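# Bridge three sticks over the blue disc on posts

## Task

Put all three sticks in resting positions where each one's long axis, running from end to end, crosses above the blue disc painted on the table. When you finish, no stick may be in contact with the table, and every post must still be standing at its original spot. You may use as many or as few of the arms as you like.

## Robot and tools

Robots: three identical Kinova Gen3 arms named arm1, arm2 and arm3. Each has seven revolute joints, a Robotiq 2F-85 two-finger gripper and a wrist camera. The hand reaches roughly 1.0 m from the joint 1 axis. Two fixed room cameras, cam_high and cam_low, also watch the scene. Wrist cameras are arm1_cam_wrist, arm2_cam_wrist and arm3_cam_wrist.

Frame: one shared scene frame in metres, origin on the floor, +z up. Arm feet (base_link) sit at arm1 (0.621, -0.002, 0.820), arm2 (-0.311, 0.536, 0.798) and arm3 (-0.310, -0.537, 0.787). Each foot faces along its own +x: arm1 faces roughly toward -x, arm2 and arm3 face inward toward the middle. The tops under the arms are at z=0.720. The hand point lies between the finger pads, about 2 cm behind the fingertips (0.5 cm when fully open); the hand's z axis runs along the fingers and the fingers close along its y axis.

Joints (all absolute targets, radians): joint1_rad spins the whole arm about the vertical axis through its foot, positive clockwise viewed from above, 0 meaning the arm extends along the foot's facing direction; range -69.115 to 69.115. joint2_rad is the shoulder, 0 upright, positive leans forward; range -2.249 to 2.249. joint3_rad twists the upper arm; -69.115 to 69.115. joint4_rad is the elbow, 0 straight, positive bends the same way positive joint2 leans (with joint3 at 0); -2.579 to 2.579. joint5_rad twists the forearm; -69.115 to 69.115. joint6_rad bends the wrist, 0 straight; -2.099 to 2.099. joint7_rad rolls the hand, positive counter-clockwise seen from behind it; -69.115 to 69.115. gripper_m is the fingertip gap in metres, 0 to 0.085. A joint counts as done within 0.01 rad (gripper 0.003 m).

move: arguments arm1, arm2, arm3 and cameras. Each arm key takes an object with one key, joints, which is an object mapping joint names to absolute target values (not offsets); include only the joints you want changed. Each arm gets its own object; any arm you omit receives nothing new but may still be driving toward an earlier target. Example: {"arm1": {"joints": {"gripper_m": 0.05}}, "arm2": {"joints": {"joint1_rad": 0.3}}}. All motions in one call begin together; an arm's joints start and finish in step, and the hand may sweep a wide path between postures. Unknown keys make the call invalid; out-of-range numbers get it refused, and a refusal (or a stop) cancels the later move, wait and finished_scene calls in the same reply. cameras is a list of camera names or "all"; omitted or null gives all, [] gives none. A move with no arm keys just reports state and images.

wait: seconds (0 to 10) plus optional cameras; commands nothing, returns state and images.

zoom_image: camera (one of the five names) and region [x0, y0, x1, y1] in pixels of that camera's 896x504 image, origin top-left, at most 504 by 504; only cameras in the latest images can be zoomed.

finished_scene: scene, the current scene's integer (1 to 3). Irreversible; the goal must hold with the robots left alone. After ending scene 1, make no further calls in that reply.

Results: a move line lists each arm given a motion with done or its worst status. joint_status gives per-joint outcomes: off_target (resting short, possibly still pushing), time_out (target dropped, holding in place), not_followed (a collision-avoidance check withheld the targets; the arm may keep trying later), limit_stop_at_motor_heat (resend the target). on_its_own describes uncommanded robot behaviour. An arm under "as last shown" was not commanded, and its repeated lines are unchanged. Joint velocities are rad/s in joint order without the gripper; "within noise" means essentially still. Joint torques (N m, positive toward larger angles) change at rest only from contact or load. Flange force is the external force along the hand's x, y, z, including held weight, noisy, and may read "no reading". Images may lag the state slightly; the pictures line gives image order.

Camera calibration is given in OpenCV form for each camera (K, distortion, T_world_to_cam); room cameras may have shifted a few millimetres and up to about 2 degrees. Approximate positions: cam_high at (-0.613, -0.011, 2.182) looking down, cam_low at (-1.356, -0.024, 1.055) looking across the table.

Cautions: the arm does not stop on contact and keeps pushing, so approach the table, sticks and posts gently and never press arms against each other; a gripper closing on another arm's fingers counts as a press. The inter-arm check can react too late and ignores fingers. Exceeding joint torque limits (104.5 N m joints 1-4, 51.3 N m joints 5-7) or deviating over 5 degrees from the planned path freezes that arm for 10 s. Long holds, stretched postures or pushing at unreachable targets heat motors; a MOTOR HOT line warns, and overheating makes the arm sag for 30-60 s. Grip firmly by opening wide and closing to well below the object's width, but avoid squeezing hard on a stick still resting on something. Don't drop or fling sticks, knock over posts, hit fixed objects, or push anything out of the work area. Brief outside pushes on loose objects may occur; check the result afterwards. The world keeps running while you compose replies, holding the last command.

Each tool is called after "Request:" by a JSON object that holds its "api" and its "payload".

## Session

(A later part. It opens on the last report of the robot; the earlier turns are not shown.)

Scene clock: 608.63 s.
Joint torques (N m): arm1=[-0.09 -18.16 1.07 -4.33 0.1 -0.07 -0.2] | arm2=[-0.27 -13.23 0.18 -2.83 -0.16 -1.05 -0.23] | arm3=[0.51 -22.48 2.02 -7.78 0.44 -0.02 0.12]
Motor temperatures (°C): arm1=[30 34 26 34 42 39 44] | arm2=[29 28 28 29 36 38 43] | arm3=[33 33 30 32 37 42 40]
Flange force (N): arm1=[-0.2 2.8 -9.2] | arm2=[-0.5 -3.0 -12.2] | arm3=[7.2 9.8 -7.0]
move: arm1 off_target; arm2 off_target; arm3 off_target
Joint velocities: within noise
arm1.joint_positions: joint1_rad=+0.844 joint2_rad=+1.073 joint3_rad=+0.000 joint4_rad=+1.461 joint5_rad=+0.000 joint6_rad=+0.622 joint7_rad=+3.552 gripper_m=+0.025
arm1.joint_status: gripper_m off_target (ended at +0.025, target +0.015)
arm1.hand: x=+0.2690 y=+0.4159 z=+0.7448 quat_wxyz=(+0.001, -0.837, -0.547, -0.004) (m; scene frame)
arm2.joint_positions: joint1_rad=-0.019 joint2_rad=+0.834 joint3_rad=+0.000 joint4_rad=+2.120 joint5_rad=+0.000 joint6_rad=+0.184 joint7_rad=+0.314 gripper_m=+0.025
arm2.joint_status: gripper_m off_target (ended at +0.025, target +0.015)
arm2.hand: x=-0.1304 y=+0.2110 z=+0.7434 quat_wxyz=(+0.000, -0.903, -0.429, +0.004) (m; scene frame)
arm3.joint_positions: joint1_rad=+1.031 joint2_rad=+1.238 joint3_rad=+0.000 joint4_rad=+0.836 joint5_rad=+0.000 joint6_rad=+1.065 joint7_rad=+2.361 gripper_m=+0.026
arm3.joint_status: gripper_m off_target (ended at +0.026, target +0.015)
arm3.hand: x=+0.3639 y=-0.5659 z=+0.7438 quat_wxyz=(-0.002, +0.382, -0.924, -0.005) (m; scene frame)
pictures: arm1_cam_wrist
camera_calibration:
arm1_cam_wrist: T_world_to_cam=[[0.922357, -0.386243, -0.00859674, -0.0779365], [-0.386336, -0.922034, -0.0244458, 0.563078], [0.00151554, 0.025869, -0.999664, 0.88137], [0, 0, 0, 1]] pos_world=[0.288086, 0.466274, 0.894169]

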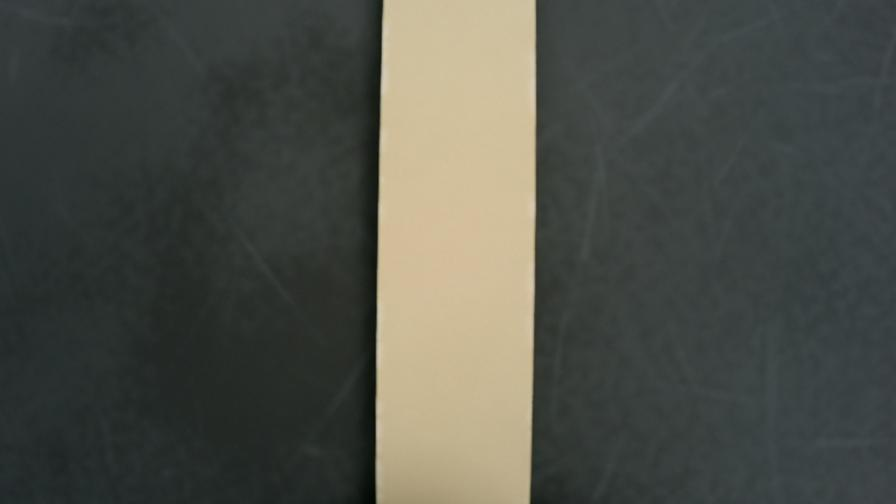

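Request:
{"api": "move", "payload": {"arm1": {"joints":{"joint2_rad":0.772,"joint4_rad":1.4196,"joint6_rad":0.9646}}, "arm2": {"joints":{"joint2_rad":0.4006,"joint4_rad":2.0263,"joint6_rad":0.7105}}, "arm3": {"joints":{"joint2_rad":1.0401,"joint4_rad":0.6945,"joint6_rad":1.4045}}, "cameras": ["cam_high","cam_low"]}}

Request:
{"api": "move", "payload": {"arm1": {"joints":{"joint1_rad":0.367,"joint2_rad":0.4544,"joint4_rad":2.0628,"joint5_rad":-0.0231,"joint6_rad":0.6338,"joint7_rad":2.1066}}, "arm2": {"joints":{"joint1_rad":0.3965,"joint2_rad":0.3992,"joint4_rad":2.036,"joint5_rad":-0.0154,"joint6_rad":0.7062,"joint7_rad":2.154}}, "arm3": {"joints":{"joint1_rad":0.307,"joint2_rad":0.3733,"joint4_rad":2.0372,"joint5_rad":0.0162,"joint6_rad":0.7374,"joint7_rad":2.084}}}}

Scene clock: 726.73 s.
Joint torques (N m): arm1=[-0.08 -20.72 1.1 -7.4 0.18 0.28 -0.17] | arm2=[-0.05 -15.5 0.32 -6.49 -0.17 -0.22 -0.27] | arm3=[0.39 -26.61 2.03 -10.8 0.39 -0.12 0.13]
Motor temperatures (°C): arm1=[30 34 26 34 42 39 44] | arm2=[29 28 27 29 36 38 43] | arm3=[33 34 30 32 37 41 40]
Flange force (N): arm1=[0.0 2.0 -0.3] | arm2=[-1.5 0.8 3.6] | arm3=[8.5 11.1 3.6]
move: arm1 done; arm2 done; arm3 done
Joint velocities: within noise
arm1.joint_positions: joint1_rad=+0.844 joint2_rad=+0.772 joint3_rad=+0.000 joint4_rad=+1.420 joint5_rad=+0.000 joint6_rad=+0.965 joint7_rad=+3.552 gripper_m=+0.025
arm1.joint_status: all done
arm1.hand: x=+0.2699 y=+0.4130 z=+0.9207 quat_wxyz=(+0.001, -0.837, -0.547, -0.004) (m; scene frame)
arm2.joint_positions: joint1_rad=-0.019 joint2_rad=+0.401 joint3_rad=+0.000 joint4_rad=+2.026 joint5_rad=+0.000 joint6_rad=+0.710 joint7_rad=+0.314 gripper_m=+0.025
arm2.joint_status: all done
arm2.hand: x=-0.1286 y=+0.2111 z=+0.9193 quat_wxyz=(+0.000, -0.903, -0.429, +0.004) (m; scene frame)
arm3.joint_positions: joint1_rad=+1.031 joint2_rad=+1.040 joint3_rad=+0.000 joint4_rad=+0.695 joint5_rad=+0.000 joint6_rad=+1.404 joint7_rad=+2.361 gripper_m=+0.026
arm3.joint_status: all done
arm3.hand: x=+0.3643 y=-0.5679 z=+0.9197 quat_wxyz=(-0.002, +0.382, -0.924, -0.005) (m; scene frame)
pictures: cam_high, cam_low

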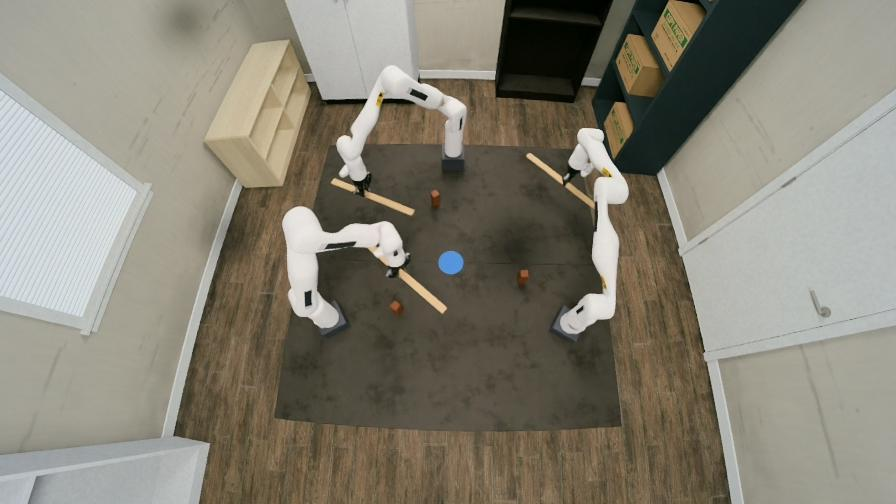

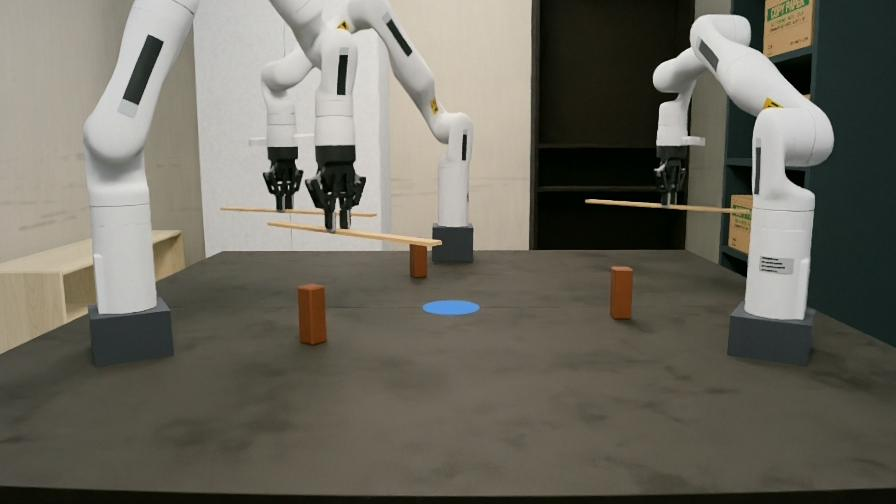

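Scene clock: 729.37 s.
Joint torques (N m): arm1=[-0.09 -13.65 0.96 -5.27 0.13 0.32 -0.17] | arm2=[-0.08 -15.44 0.37 -6.45 -0.16 -0.21 -0.27] | arm3=[0.64 -13.42 1.74 -8.03 0.4 -0.14 0.14]
Motor temperatures (°C): arm1=[30 34 26 34 42 39 44] | arm2=[29 28 27 29 36 38 43] | arm3=[33 34 30 32 37 41 40]
Flange force (N): arm1=[1.5 -0.5 0.0] | arm2=[-0.4 -1.8 3.7] | arm3=[3.2 5.6 2.5]
move: arm1 done; arm2 done; arm3 done
Joint velocities: within noise
arm1.joint_positions: joint1_rad=+0.367 joint2_rad=+0.454 joint3_rad=+0.000 joint4_rad=+2.063 joint5_rad=-0.023 joint6_rad=+0.634 joint7_rad=+2.107 gripper_m=+0.025
arm1.joint_status: all done
arm1.hand: x=+0.2849 y=+0.1399 z=+0.9205 quat_wxyz=(+0.000, -0.996, -0.085, +0.000) (m; scene frame)
arm2.joint_positions: joint1_rad=+0.396 joint2_rad=+0.399 joint3_rad=+0.000 joint4_rad=+2.036 joint5_rad=-0.015 joint6_rad=+0.706 joint7_rad=+2.154 gripper_m=+0.025
arm2.joint_status: all done
arm2.hand: x=-0.2728 y=+0.1700 z=+0.9194 quat_wxyz=(+0.000, -0.408, -0.913, +0.000) (m; scene frame)
arm3.joint_positions: joint1_rad=+0.307 joint2_rad=+0.373 joint3_rad=+0.000 joint4_rad=+2.037 joint5_rad=+0.016 joint6_rad=+0.737 joint7_rad=+2.084 gripper_m=+0.026
arm3.joint_status: all done
arm3.hand: x=-0.0186 y=-0.3223 z=+0.9196 quat_wxyz=(+0.000, +0.582, -0.813, +0.000) (m; scene frame)
pictures: arm1_cam_wrist, arm2_cam_wrist, arm3_cam_wrist, cam_high, cam_low
camera_calibration:
arm1_cam_wrist: T_world_to_cam=[[0.18633, -0.982419, -0.0115536, 0.0981109], [-0.982389, -0.186131, -0.0163655, 0.378516], [0.0139273, 0.0143995, -0.999799, 1.06237], [0, 0, 0, 1]] pos_world=[0.338773, 0.151542, 1.06949]
arm2_cam_wrist: T_world_to_cam=[[0.742578, 0.66919, -0.0276204, 0.118229], [0.669661, -0.742545, 0.0134583, 0.355183], [-0.0115032, -0.0284902, -0.999528, 1.06771], [0, 0, 0, 1]] pos_world=[-0.313365, 0.215041, 1.06569]
arm3_cam_wrist: T_world_to_cam=[[-0.947258, 0.320156, -0.0142209, 0.104306], [0.32027, 0.947304, -0.00656373, 0.374059], [0.0113701, -0.0107721, -0.999877, 1.06674], [0, 0, 0, 1]] pos_world=[-0.033124, -0.376251, 1.07055]

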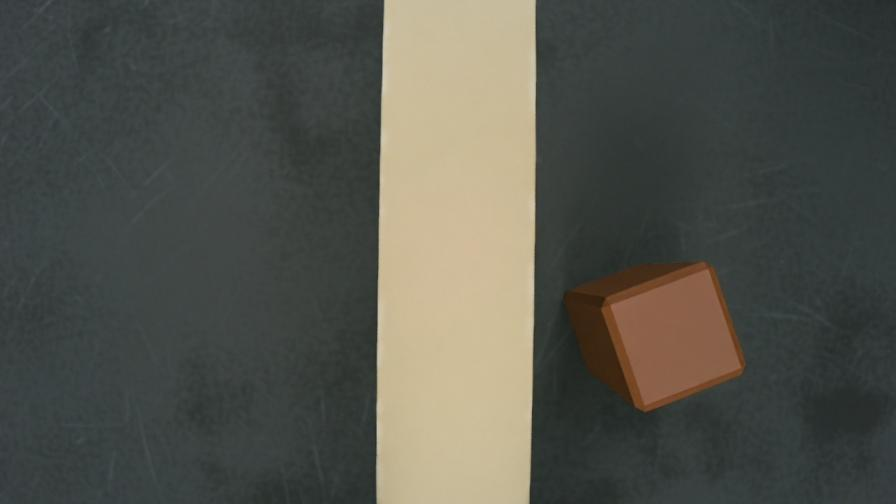

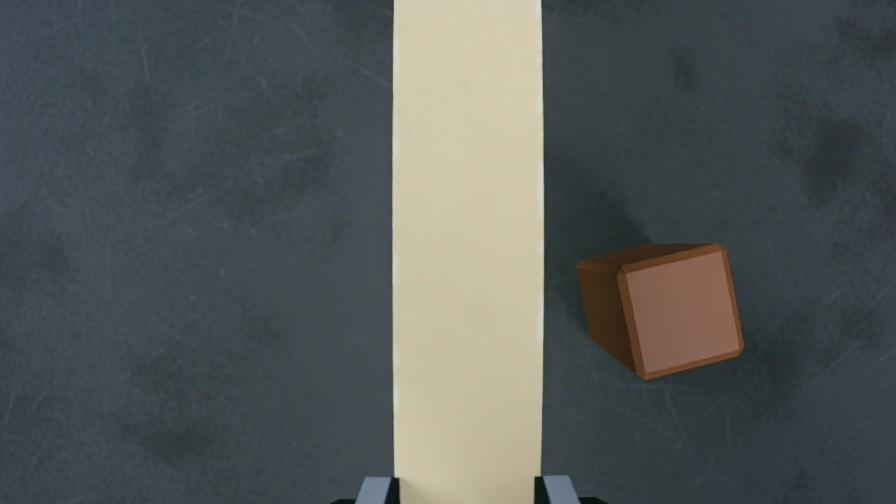

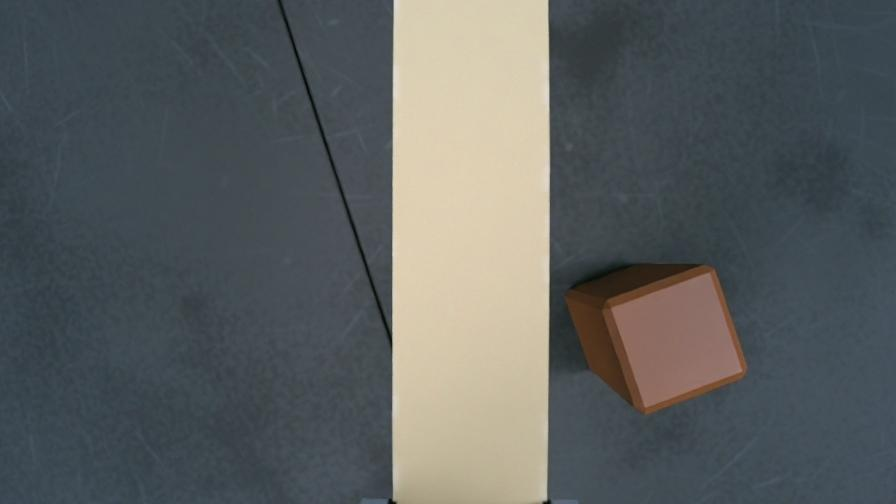

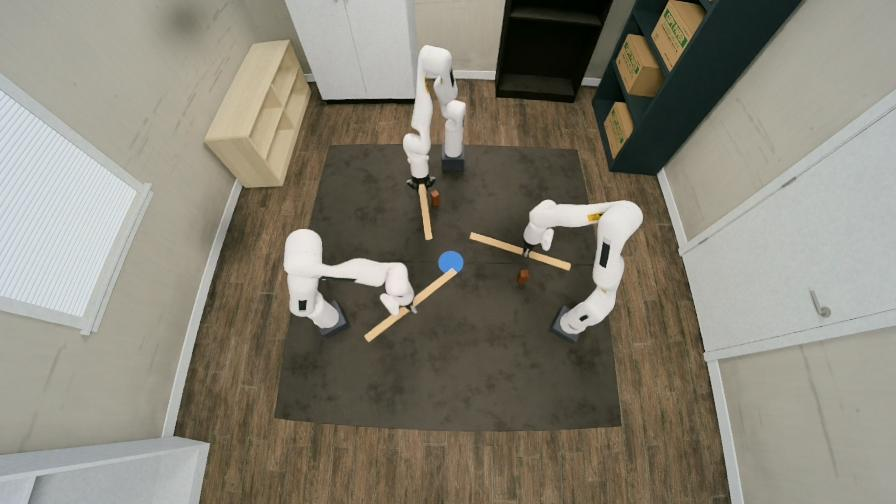

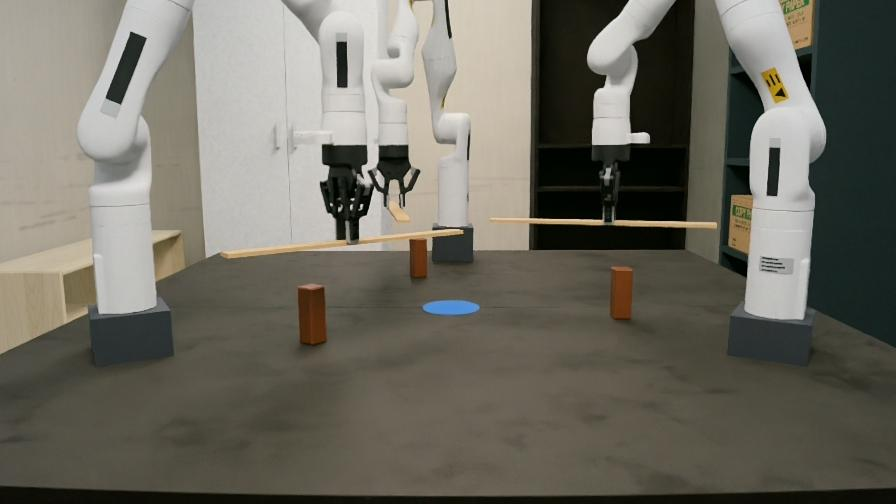

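Request:
{"api": "zoom_image", "payload": {"camera": "arm1_cam_wrist", "region": [540, 230, 780, 430]}}

Request:
{"api": "zoom_image", "payload": {"camera": "cam_low", "region": [280, 270, 360, 360]}}

Request:
{"api": "zoom_image", "payload": {"camera": "cam_low", "region": [200, 200, 500, 270]}}

Scaled by 2.100 from the camera's 896x504 image, which has a finer 1280x720 frame.

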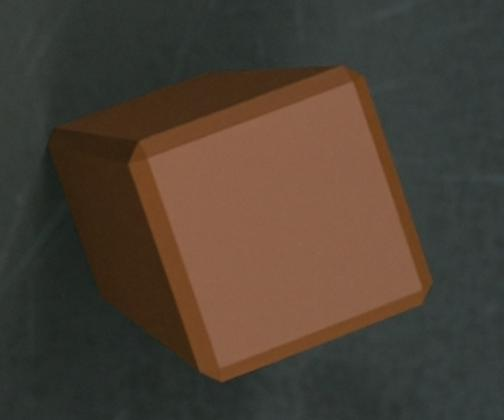

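Scaled by 5.600 from the camera's 896x504 image, which has a finer 1280x720 frame.

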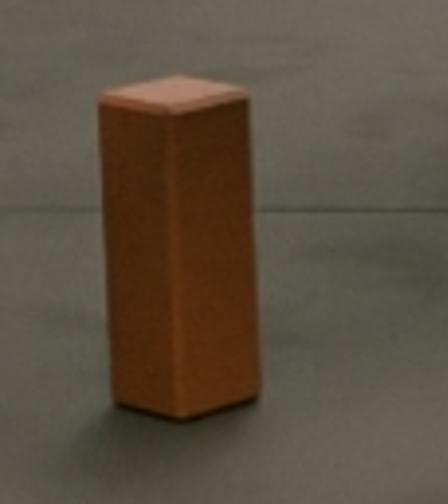

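Scaled by 1.680 from the camera's 896x504 image, which has a finer 1280x720 frame.

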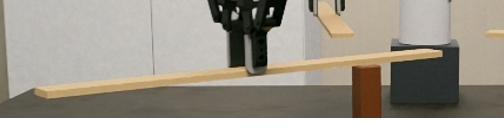

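Request:
{"api": "move", "payload": {"arm1": {"joints":{"joint1_rad":0.2829,"joint2_rad":0.62,"joint4_rad":1.8925,"joint5_rad":-0.2196,"joint6_rad":0.4636,"joint7_rad":2.1889}}, "arm2": {"joints":{"joint1_rad":0.3082,"joint2_rad":0.5612,"joint4_rad":1.8878,"joint5_rad":-0.2063,"joint6_rad":0.5225,"joint7_rad":2.2225}}, "arm3": {"joints":{"joint1_rad":0.2204,"joint2_rad":0.5517,"joint4_rad":1.868,"joint5_rad":-0.1434,"joint6_rad":0.5515,"joint7_rad":2.1281}}}}

Scene clock: 924.97 s.
Joint torques (N m): arm1=[0.03 -17.06 0.92 -5.85 -0.03 -0.18 -0.19] | arm2=[-0.04 -18.69 0.25 -6.84 -0.37 -0.68 -0.27] | arm3=[0.6 -17.18 1.69 -8.46 0.22 -0.71 0.16]
Motor temperatures (°C): arm1=[30 34 26 34 41 39 44] | arm2=[29 29 27 28 36 37 43] | arm3=[33 32 30 31 36 41 39]
Flange force (N): arm1=[2.1 -0.6 -0.1] | arm2=[0.5 -1.5 3.4] | arm3=[5.0 4.3 1.1]
move: arm1 done; arm2 done; arm3 done
Joint velocities: within noise
arm1.joint_positions: joint1_rad=+0.283 joint2_rad=+0.620 joint3_rad=+0.000 joint4_rad=+1.892 joint5_rad=-0.220 joint6_rad=+0.464 joint7_rad=+2.189 gripper_m=+0.025
arm1.joint_status: all done
arm1.hand: x=+0.1534 y=+0.1169 z=+0.8922 quat_wxyz=(-0.008, -0.991, -0.084, +0.100) (m; scene frame)
arm2.joint_positions: joint1_rad=+0.308 joint2_rad=+0.561 joint3_rad=+0.000 joint4_rad=+1.888 joint5_rad=-0.206 joint6_rad=+0.523 joint7_rad=+2.222 gripper_m=+0.025
arm2.joint_status: all done
arm2.hand: x=-0.1856 y=+0.0729 z=+0.8908 quat_wxyz=(-0.091, -0.406, -0.908, +0.040) (m; scene frame)
arm3.joint_positions: joint1_rad=+0.220 joint2_rad=+0.552 joint3_rad=+0.000 joint4_rad=+1.868 joint5_rad=-0.143 joint6_rad=+0.551 joint7_rad=+2.128 gripper_m=+0.026
arm3.joint_status: all done
arm3.hand: x=+0.0261 y=-0.1920 z=+0.8912 quat_wxyz=(-0.081, +0.580, -0.808, -0.058) (m; scene frame)
pictures: arm1_cam_wrist, arm2_cam_wrist, arm3_cam_wrist, cam_high, cam_low
camera_calibration:
arm1_cam_wrist: T_world_to_cam=[[0.18216, -0.983159, -0.0147258, 0.103167], [-0.96608, -0.181743, 0.183465, 0.0632961], [-0.183051, -0.0191936, -0.982916, 1.05533], [0, 0, 0, 1]] pos_world=[0.235535, 0.133189, 1.0272]
arm2_cam_wrist: T_world_to_cam=[[0.747018, 0.664239, -0.0274029, 0.118641], [0.653686, -0.726394, 0.212241, 0.0439102], [0.121074, -0.176461, -0.976833, 1.05264], [0, 0, 0, 1]] pos_world=[-0.244778, 0.13884, 1.02219]
arm3_cam_wrist: T_world_to_cam=[[-0.947024, 0.320834, -0.0145079, 0.104859], [0.312161, 0.930165, 0.193258, 0.05496], [0.0754984, 0.178491, -0.981041, 1.05713], [0, 0, 0, 1]] pos_world=[0.00233572, -0.273453, 1.02799]

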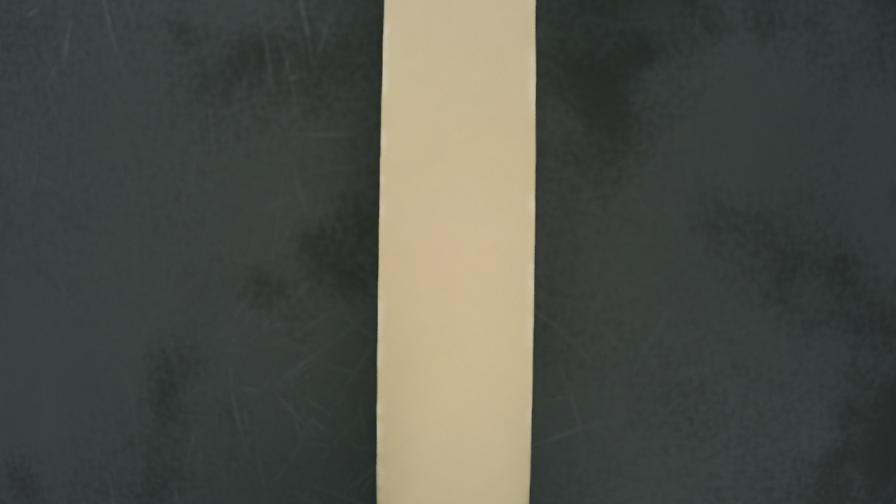

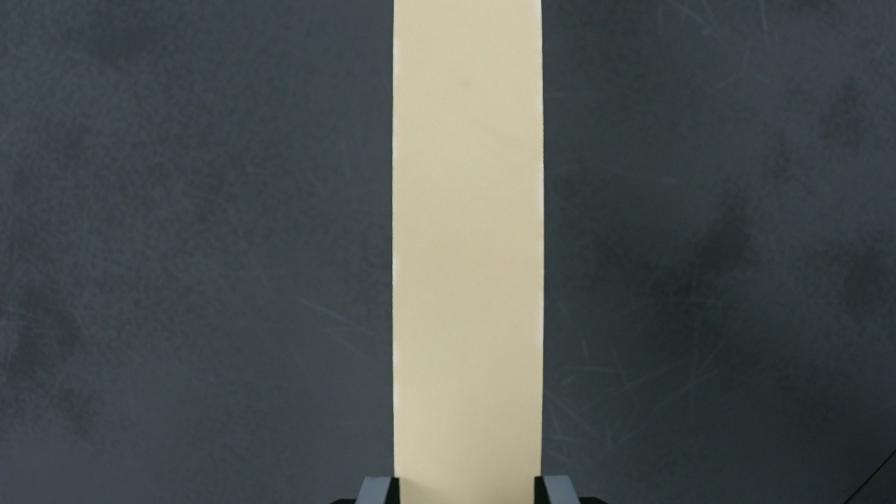

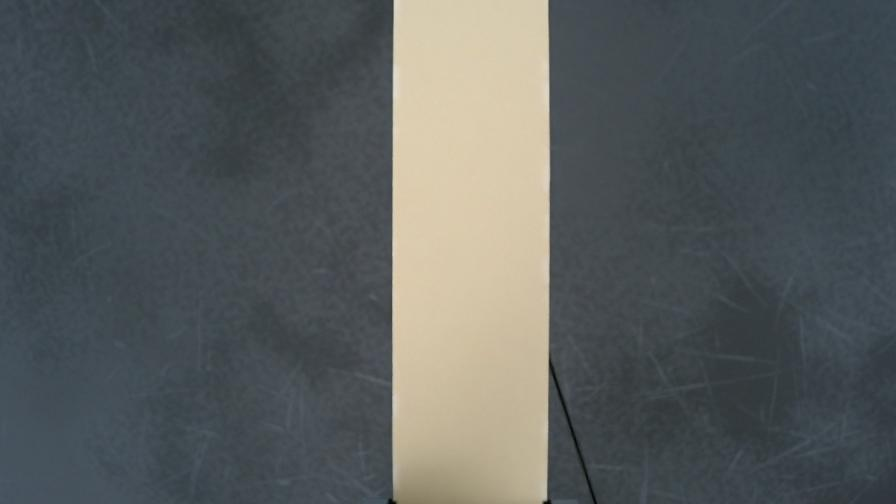

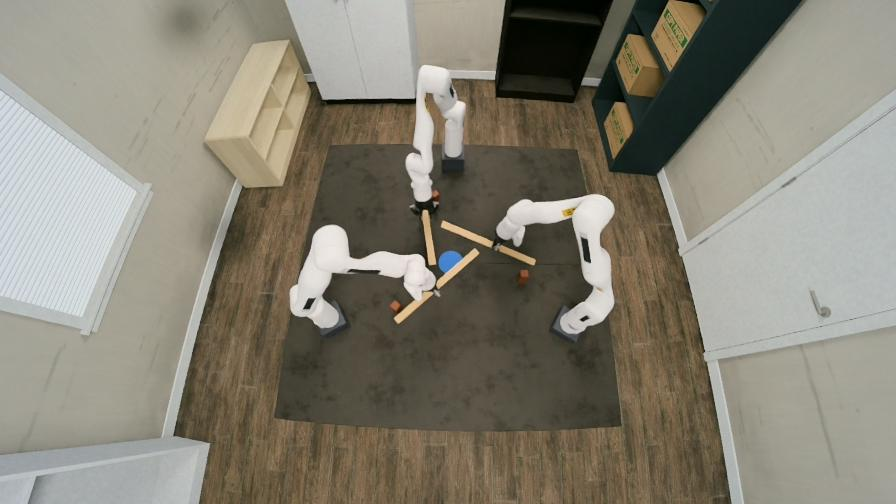

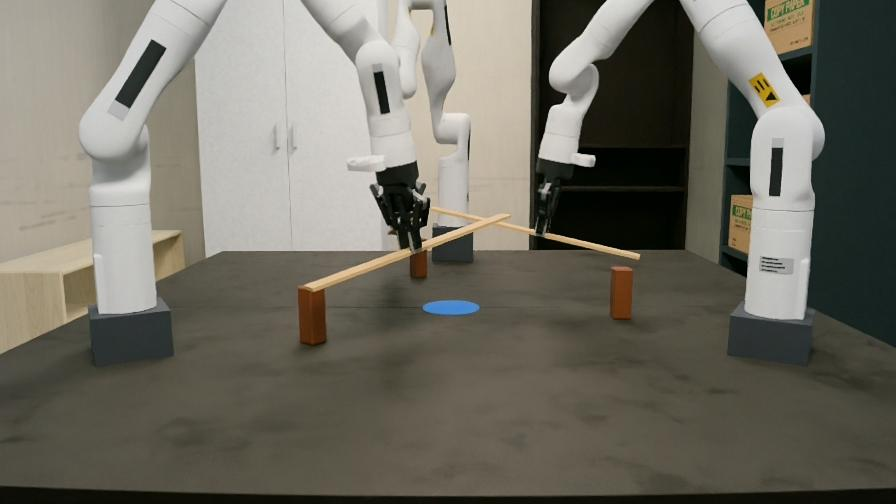

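Request:
{"api": "move", "payload": {"arm1": {"joints":{"joint1_rad":0.1485,"joint2_rad":0.5819,"joint4_rad":1.9754,"joint5_rad":-0.1876,"joint6_rad":0.4045,"joint7_rad":2.0319}}, "arm2": {"joints":{"joint1_rad":0.1745,"joint2_rad":0.5164,"joint4_rad":1.9788,"joint5_rad":-0.1753,"joint6_rad":0.4611,"joint7_rad":2.0684}}, "arm3": {"joints":{"joint1_rad":0.0857,"joint2_rad":0.5119,"joint4_rad":1.9526,"joint5_rad":-0.1073,"joint6_rad":0.4966,"joint7_rad":1.9669}}, "cameras": ["cam_high","cam_low"]}}

Request:
{"api": "zoom_image", "payload": {"camera": "cam_high", "region": [380, 180, 560, 330]}}

Request:
{"api": "zoom_image", "payload": {"camera": "cam_low", "region": [280, 180, 660, 360]}}

Scene clock: 937.30 s.
Joint torques (N m): arm1=[0.01 -16.16 0.96 -5.52 0 -0.22 -0.18] | arm2=[-0.08 -17.64 0.27 -6.56 -0.3 -0.76 -0.26] | arm3=[0.61 -16.21 1.72 -8.18 0.29 -0.72 0.13]
Motor temperatures (°C): arm1=[30 34 26 34 41 39 44] | arm2=[29 29 27 29 36 37 43] | arm3=[33 32 30 31 36 41 39]
Flange force (N): arm1=[2.0 -1.1 0.0] | arm2=[0.4 -1.6 3.6] | arm3=[5.4 3.4 1.2]
move: arm1 done; arm2 done; arm3 done
Joint velocities: within noise
arm1.joint_positions: joint1_rad=+0.148 joint2_rad=+0.582 joint3_rad=+0.000 joint4_rad=+1.975 joint5_rad=-0.188 joint6_rad=+0.405 joint7_rad=+2.032 gripper_m=+0.025
arm1.joint_status: all done
arm1.hand: x=+0.1637 y=+0.0577 z=+0.8922 quat_wxyz=(-0.008, -0.991, -0.084, +0.100) (m; scene frame)
arm2.joint_positions: joint1_rad=+0.175 joint2_rad=+0.516 joint3_rad=+0.000 joint4_rad=+1.979 joint5_rad=-0.175 joint6_rad=+0.461 joint7_rad=+2.068 gripper_m=+0.025
arm2.joint_status: all done
arm2.hand: x=-0.1409 y=+0.1128 z=+0.8910 quat_wxyz=(-0.091, -0.406, -0.908, +0.041) (m; scene frame)
arm3.joint_positions: joint1_rad=+0.086 joint2_rad=+0.512 joint3_rad=+0.000 joint4_rad=+1.953 joint5_rad=-0.107 joint6_rad=+0.497 joint7_rad=+1.967 gripper_m=+0.026
arm3.joint_status: all done
arm3.hand: x=-0.0308 y=-0.1728 z=+0.8910 quat_wxyz=(-0.081, +0.580, -0.808, -0.058) (m; scene frame)
pictures: cam_high, cam_low

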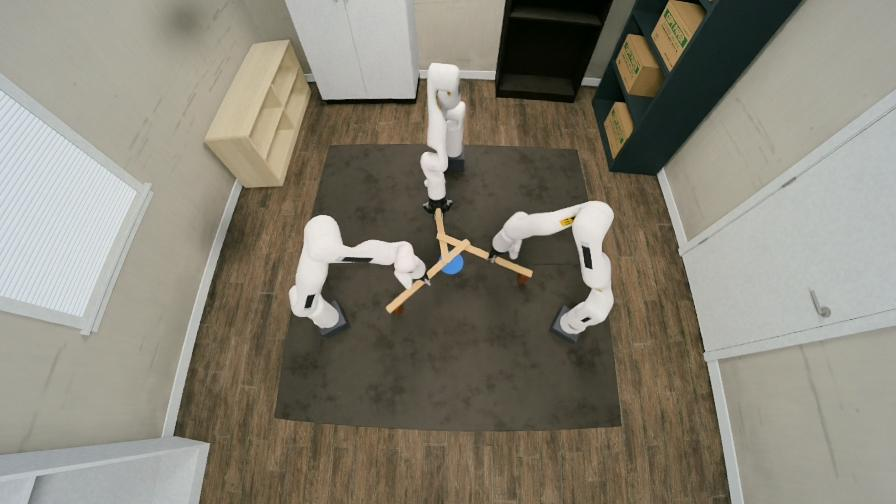

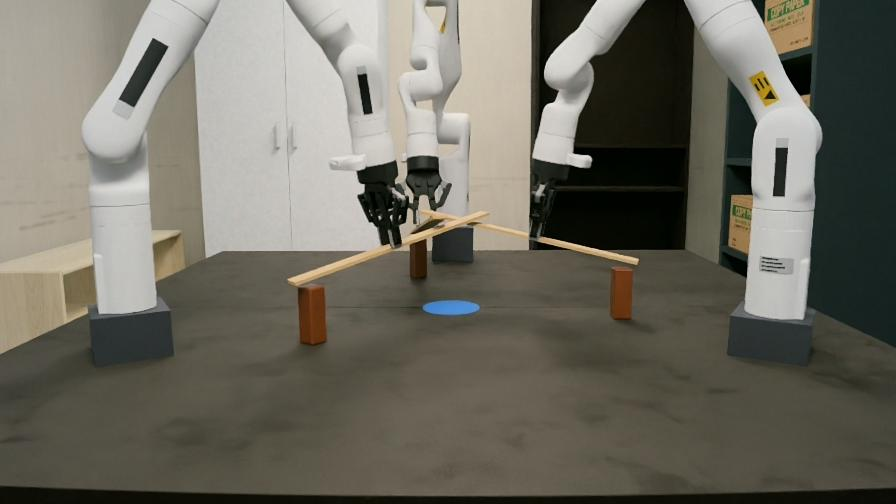

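Scaled by 2.800 from the camera's 896x504 image, which has a finer 1280x720 frame.

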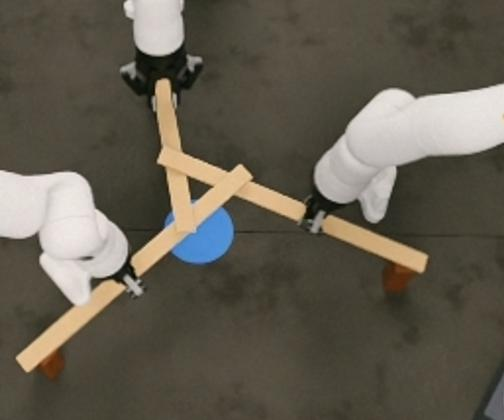

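Scaled by 1.326 from the camera's 896x504 image, which has a finer 1280x720 frame.

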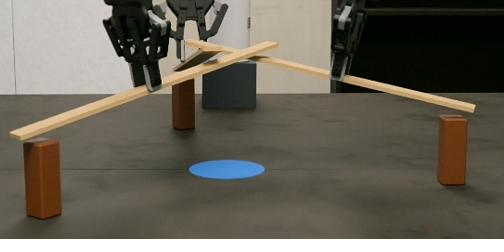

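Request:
{"api": "move", "payload": {"arm1": {"joints":{"joint1_rad":0.1323,"joint2_rad":0.6491,"joint4_rad":1.9138,"joint5_rad":-0.1159,"joint6_rad":0.4616,"joint7_rad":1.9511}}, "arm2": {"joints":{"joint1_rad":0.1552,"joint2_rad":0.5847,"joint4_rad":1.9234,"joint5_rad":-0.1063,"joint6_rad":0.5098,"joint7_rad":1.9893}}, "arm3": {"joints":{"joint1_rad":0.0698,"joint2_rad":0.5807,"joint4_rad":1.8965,"joint5_rad":-0.0543,"joint6_rad":0.5483,"joint7_rad":1.9059}}, "cameras": ["cam_high","cam_low"]}}

Request:
{"api": "zoom_image", "payload": {"camera": "cam_high", "region": [380, 180, 560, 330]}}

Request:
{"api": "zoom_image", "payload": {"camera": "cam_low", "region": [280, 180, 480, 330]}}

Request:
{"api": "zoom_image", "payload": {"camera": "cam_low", "region": [460, 180, 660, 330]}}

Scene clock: 947.53 s.
Joint torques (N m): arm1=[0.01 -17.07 0.95 -5.32 0.05 -0.07 -0.17] | arm2=[-0.1 -18.44 0.39 -6.17 -0.24 -0.54 -0.24] | arm3=[0.61 -17.06 1.78 -7.92 0.33 -0.53 0.12]
Motor temperatures (°C): arm1=[30 34 26 34 41 39 44] | arm2=[29 29 27 29 36 37 43] | arm3=[33 32 30 31 36 41 39]
Flange force (N): arm1=[1.7 -0.9 -0.2] | arm2=[0.0 -1.5 3.3] | arm3=[5.5 3.6 1.0]
move: arm1 done; arm2 done; arm3 done
Joint velocities: within noise
arm1.joint_positions: joint1_rad=+0.132 joint2_rad=+0.649 joint3_rad=+0.000 joint4_rad=+1.914 joint5_rad=-0.116 joint6_rad=+0.462 joint7_rad=+1.951 gripper_m=+0.025
arm1.joint_status: all done
arm1.hand: x=+0.1621 y=+0.0576 z=+0.8713 quat_wxyz=(-0.005, -0.994, -0.084, +0.065) (m; scene frame)
arm2.joint_positions: joint1_rad=+0.155 joint2_rad=+0.585 joint3_rad=+0.000 joint4_rad=+1.923 joint5_rad=-0.106 joint6_rad=+0.510 joint7_rad=+1.989 gripper_m=+0.025
arm2.joint_status: all done
arm2.hand: x=-0.1398 y=+0.1118 z=+0.8699 quat_wxyz=(-0.059, -0.407, -0.911, +0.026) (m; scene frame)
arm3.joint_positions: joint1_rad=+0.070 joint2_rad=+0.581 joint3_rad=+0.000 joint4_rad=+1.897 joint5_rad=-0.054 joint6_rad=+0.548 joint7_rad=+1.906 gripper_m=+0.026
arm3.joint_status: all done
arm3.hand: x=-0.0302 y=-0.1712 z=+0.8702 quat_wxyz=(-0.053, +0.582, -0.811, -0.038) (m; scene frame)
pictures: cam_high, cam_low

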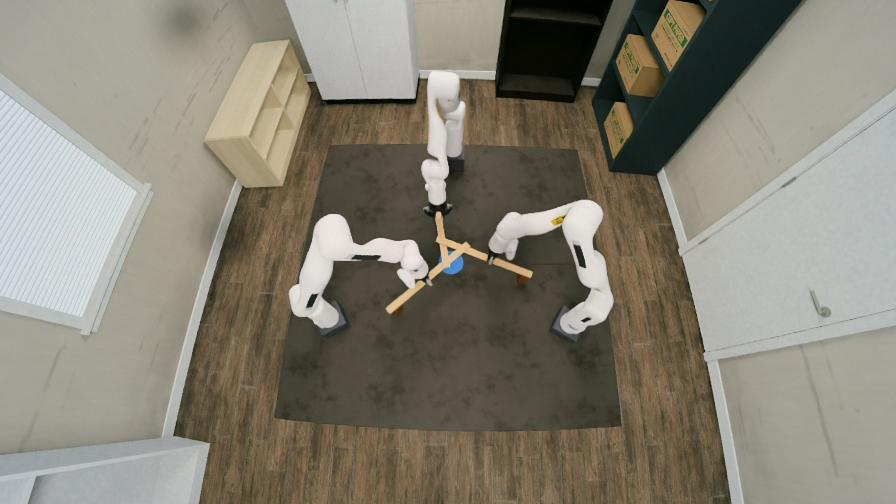

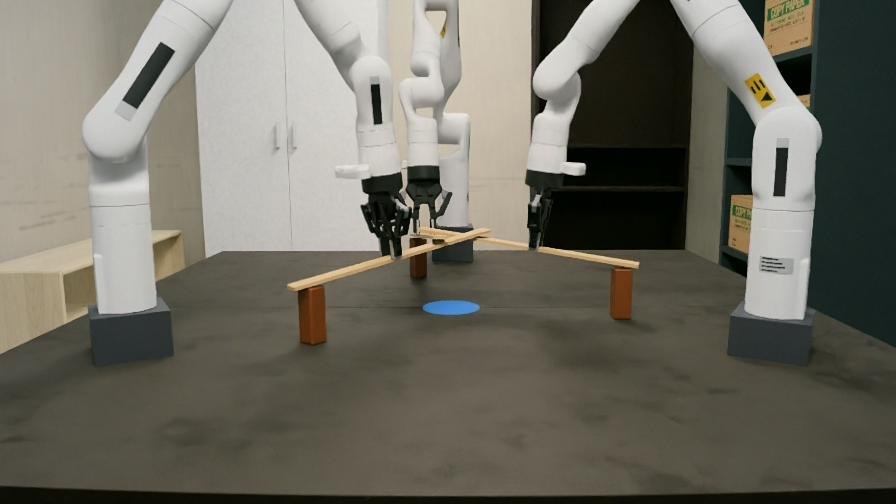

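Scaled by 2.800 from the camera's 896x504 image, which has a finer 1280x720 frame.

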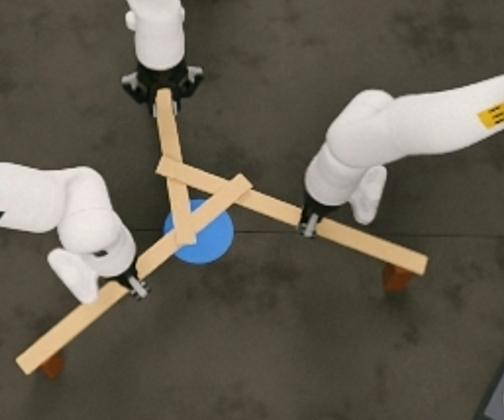

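Scaled by 2.520 from the camera's 896x504 image, which has a finer 1280x720 frame.

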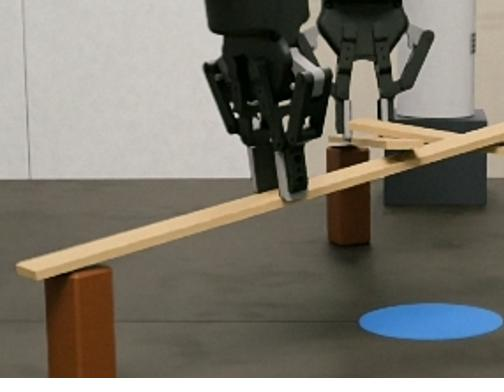

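Scaled by 2.520 from the camera's 896x504 image, which has a finer 1280x720 frame.

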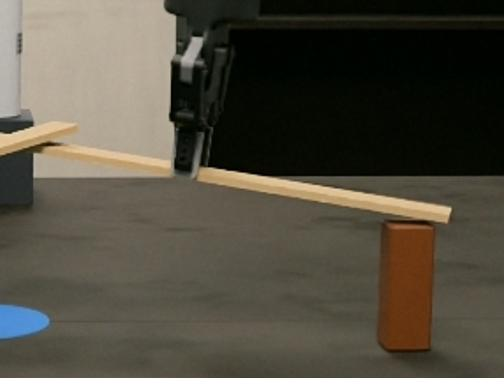

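Request:
{"api": "move", "payload": {"arm1": {"joints":{"gripper_m":0.05}}, "arm2": {"joints":{"gripper_m":0.05}}, "arm3": {"joints":{"gripper_m":0.05}}}}

Request:
{"api": "zoom_image", "payload": {"camera": "cam_high", "region": [380, 180, 560, 330]}}

Request:
{"api": "zoom_image", "payload": {"camera": "cam_low", "region": [280, 180, 480, 330]}}

Request:
{"api": "zoom_image", "payload": {"camera": "cam_low", "region": [460, 180, 660, 330]}}

Scene clock: 960.70 s.
Joint torques (N m): arm1=[0.03 -16.81 1.01 -5.15 0.05 -0.01 -0.17] | arm2=[-0.02 -18.32 0.38 -6.14 -0.23 -0.55 -0.23] | arm3=[0.64 -16.77 1.82 -7.74 0.34 -0.49 0.13]
Motor temperatures (°C): arm1=[30 34 26 34 41 38 44] | arm2=[29 29 27 29 36 37 43] | arm3=[33 32 30 31 36 41 39]
Flange force (N): arm1=[1.6 -0.9 -0.7] | arm2=[-0.1 -1.3 3.0] | arm3=[5.3 3.6 0.4]
move: arm1 done; arm2 done; arm3 done
Joint velocities: within noise
arm1.joint_positions: joint1_rad=+0.132 joint2_rad=+0.649 joint3_rad=+0.000 joint4_rad=+1.914 joint5_rad=-0.116 joint6_rad=+0.462 joint7_rad=+1.951 gripper_m=+0.050
arm1.joint_status: all done
arm1.hand: x=+0.1621 y=+0.0576 z=+0.8713 quat_wxyz=(-0.005, -0.994, -0.084, +0.065) (m; scene frame)
arm2.joint_positions: joint1_rad=+0.155 joint2_rad=+0.585 joint3_rad=+0.000 joint4_rad=+1.923 joint5_rad=-0.106 joint6_rad=+0.510 joint7_rad=+1.989 gripper_m=+0.050
arm2.joint_status: all done
arm2.hand: x=-0.1398 y=+0.1118 z=+0.8699 quat_wxyz=(-0.059, -0.407, -0.911, +0.026) (m; scene frame)
arm3.joint_positions: joint1_rad=+0.070 joint2_rad=+0.581 joint3_rad=+0.000 joint4_rad=+1.897 joint5_rad=-0.054 joint6_rad=+0.548 joint7_rad=+1.906 gripper_m=+0.050
arm3.joint_status: all done
arm3.hand: x=-0.0302 y=-0.1712 z=+0.8702 quat_wxyz=(-0.053, +0.582, -0.811, -0.038) (m; scene frame)
pictures: arm1_cam_wrist, arm2_cam_wrist, arm3_cam_wrist, cam_high, cam_low
camera_calibration:
arm1_cam_wrist: T_world_to_cam=[[0.182948, -0.983032, -0.0133669, 0.0416462], [-0.976435, -0.18327, 0.11396, 0.127037], [-0.114476, -0.00779689, -0.993395, 1.03267], [0, 0, 0, 1]] pos_world=[0.234641, 0.0722733, 1.01193]
arm2_cam_wrist: T_world_to_cam=[[0.74552, 0.665915, -0.0275312, 0.057808], [0.662223, -0.735459, 0.143392, 0.108727], [0.0752386, -0.125133, -0.989283, 1.03216], [0, 0, 0, 1]] pos_world=[-0.192756, 0.170626, 1.0071]
arm3_cam_wrist: T_world_to_cam=[[-0.947277, 0.320098, -0.0142744, 0.0441381], [0.315987, 0.940639, 0.123899, 0.119483], [0.0530867, 0.112856, -0.992192, 1.03481], [0, 0, 0, 1]] pos_world=[-0.0508786, -0.243303, 1.01256]

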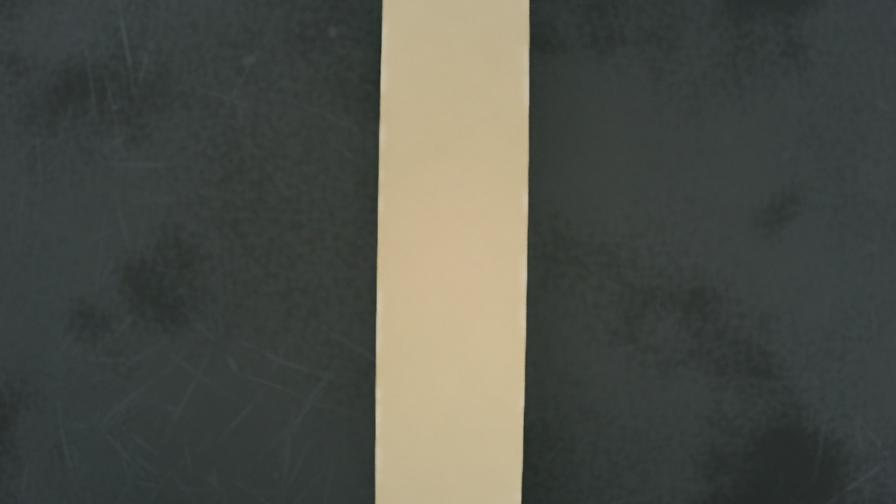

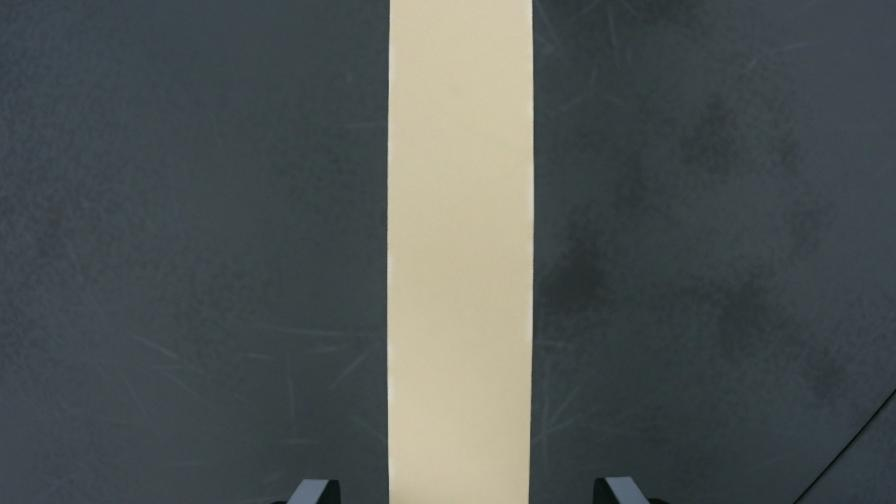

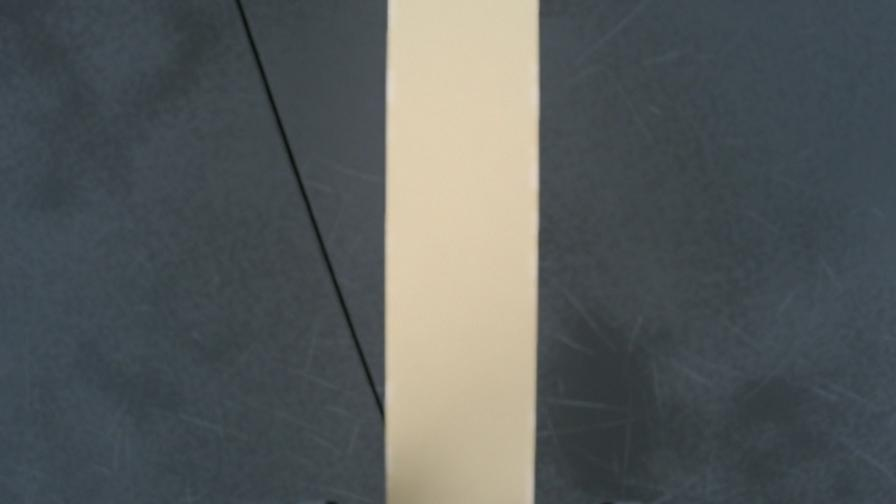

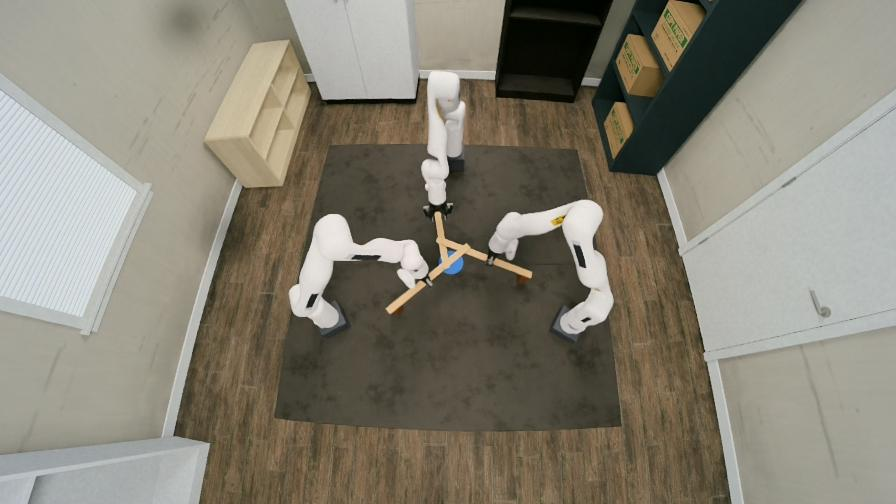

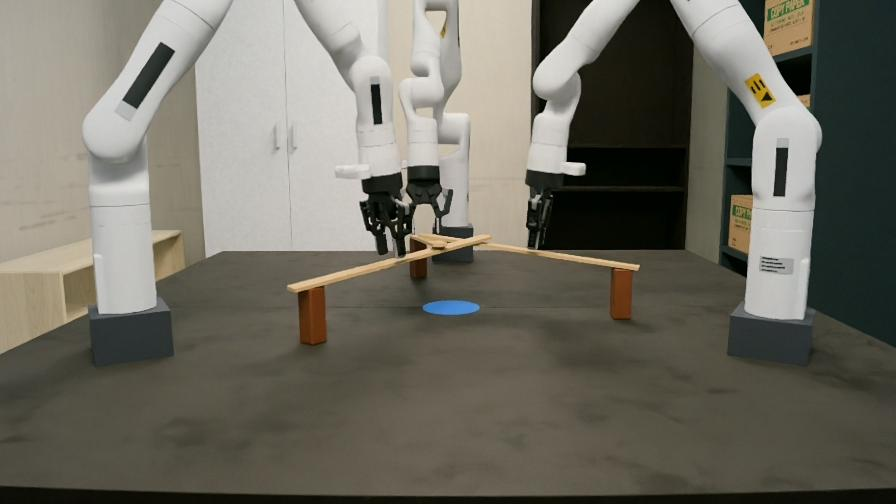

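Scaled by 2.800 from the camera's 896x504 image, which has a finer 1280x720 frame.

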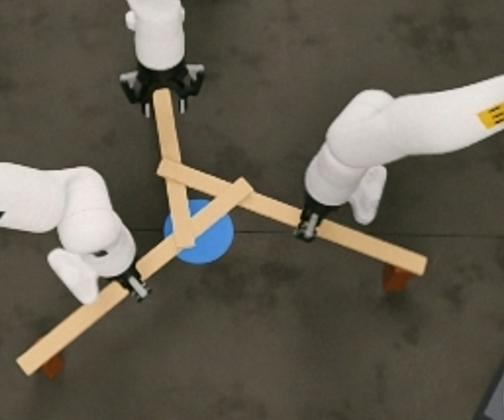

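Scaled by 2.520 from the camera's 896x504 image, which has a finer 1280x720 frame.

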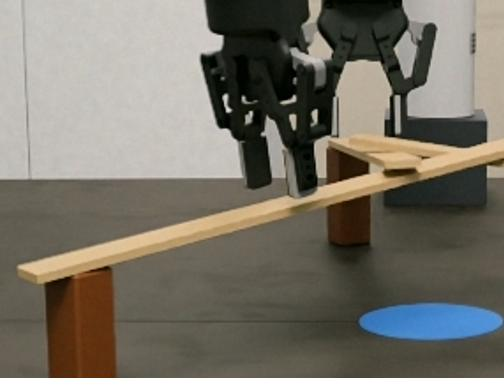

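Scaled by 2.520 from the camera's 896x504 image, which has a finer 1280x720 frame.

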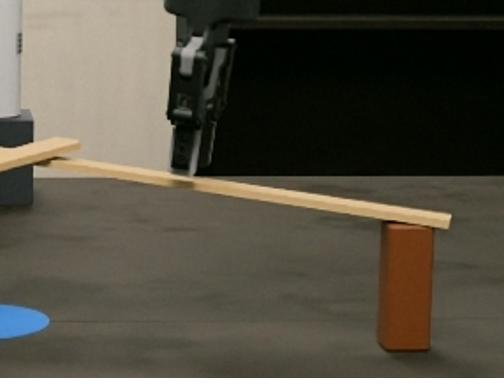

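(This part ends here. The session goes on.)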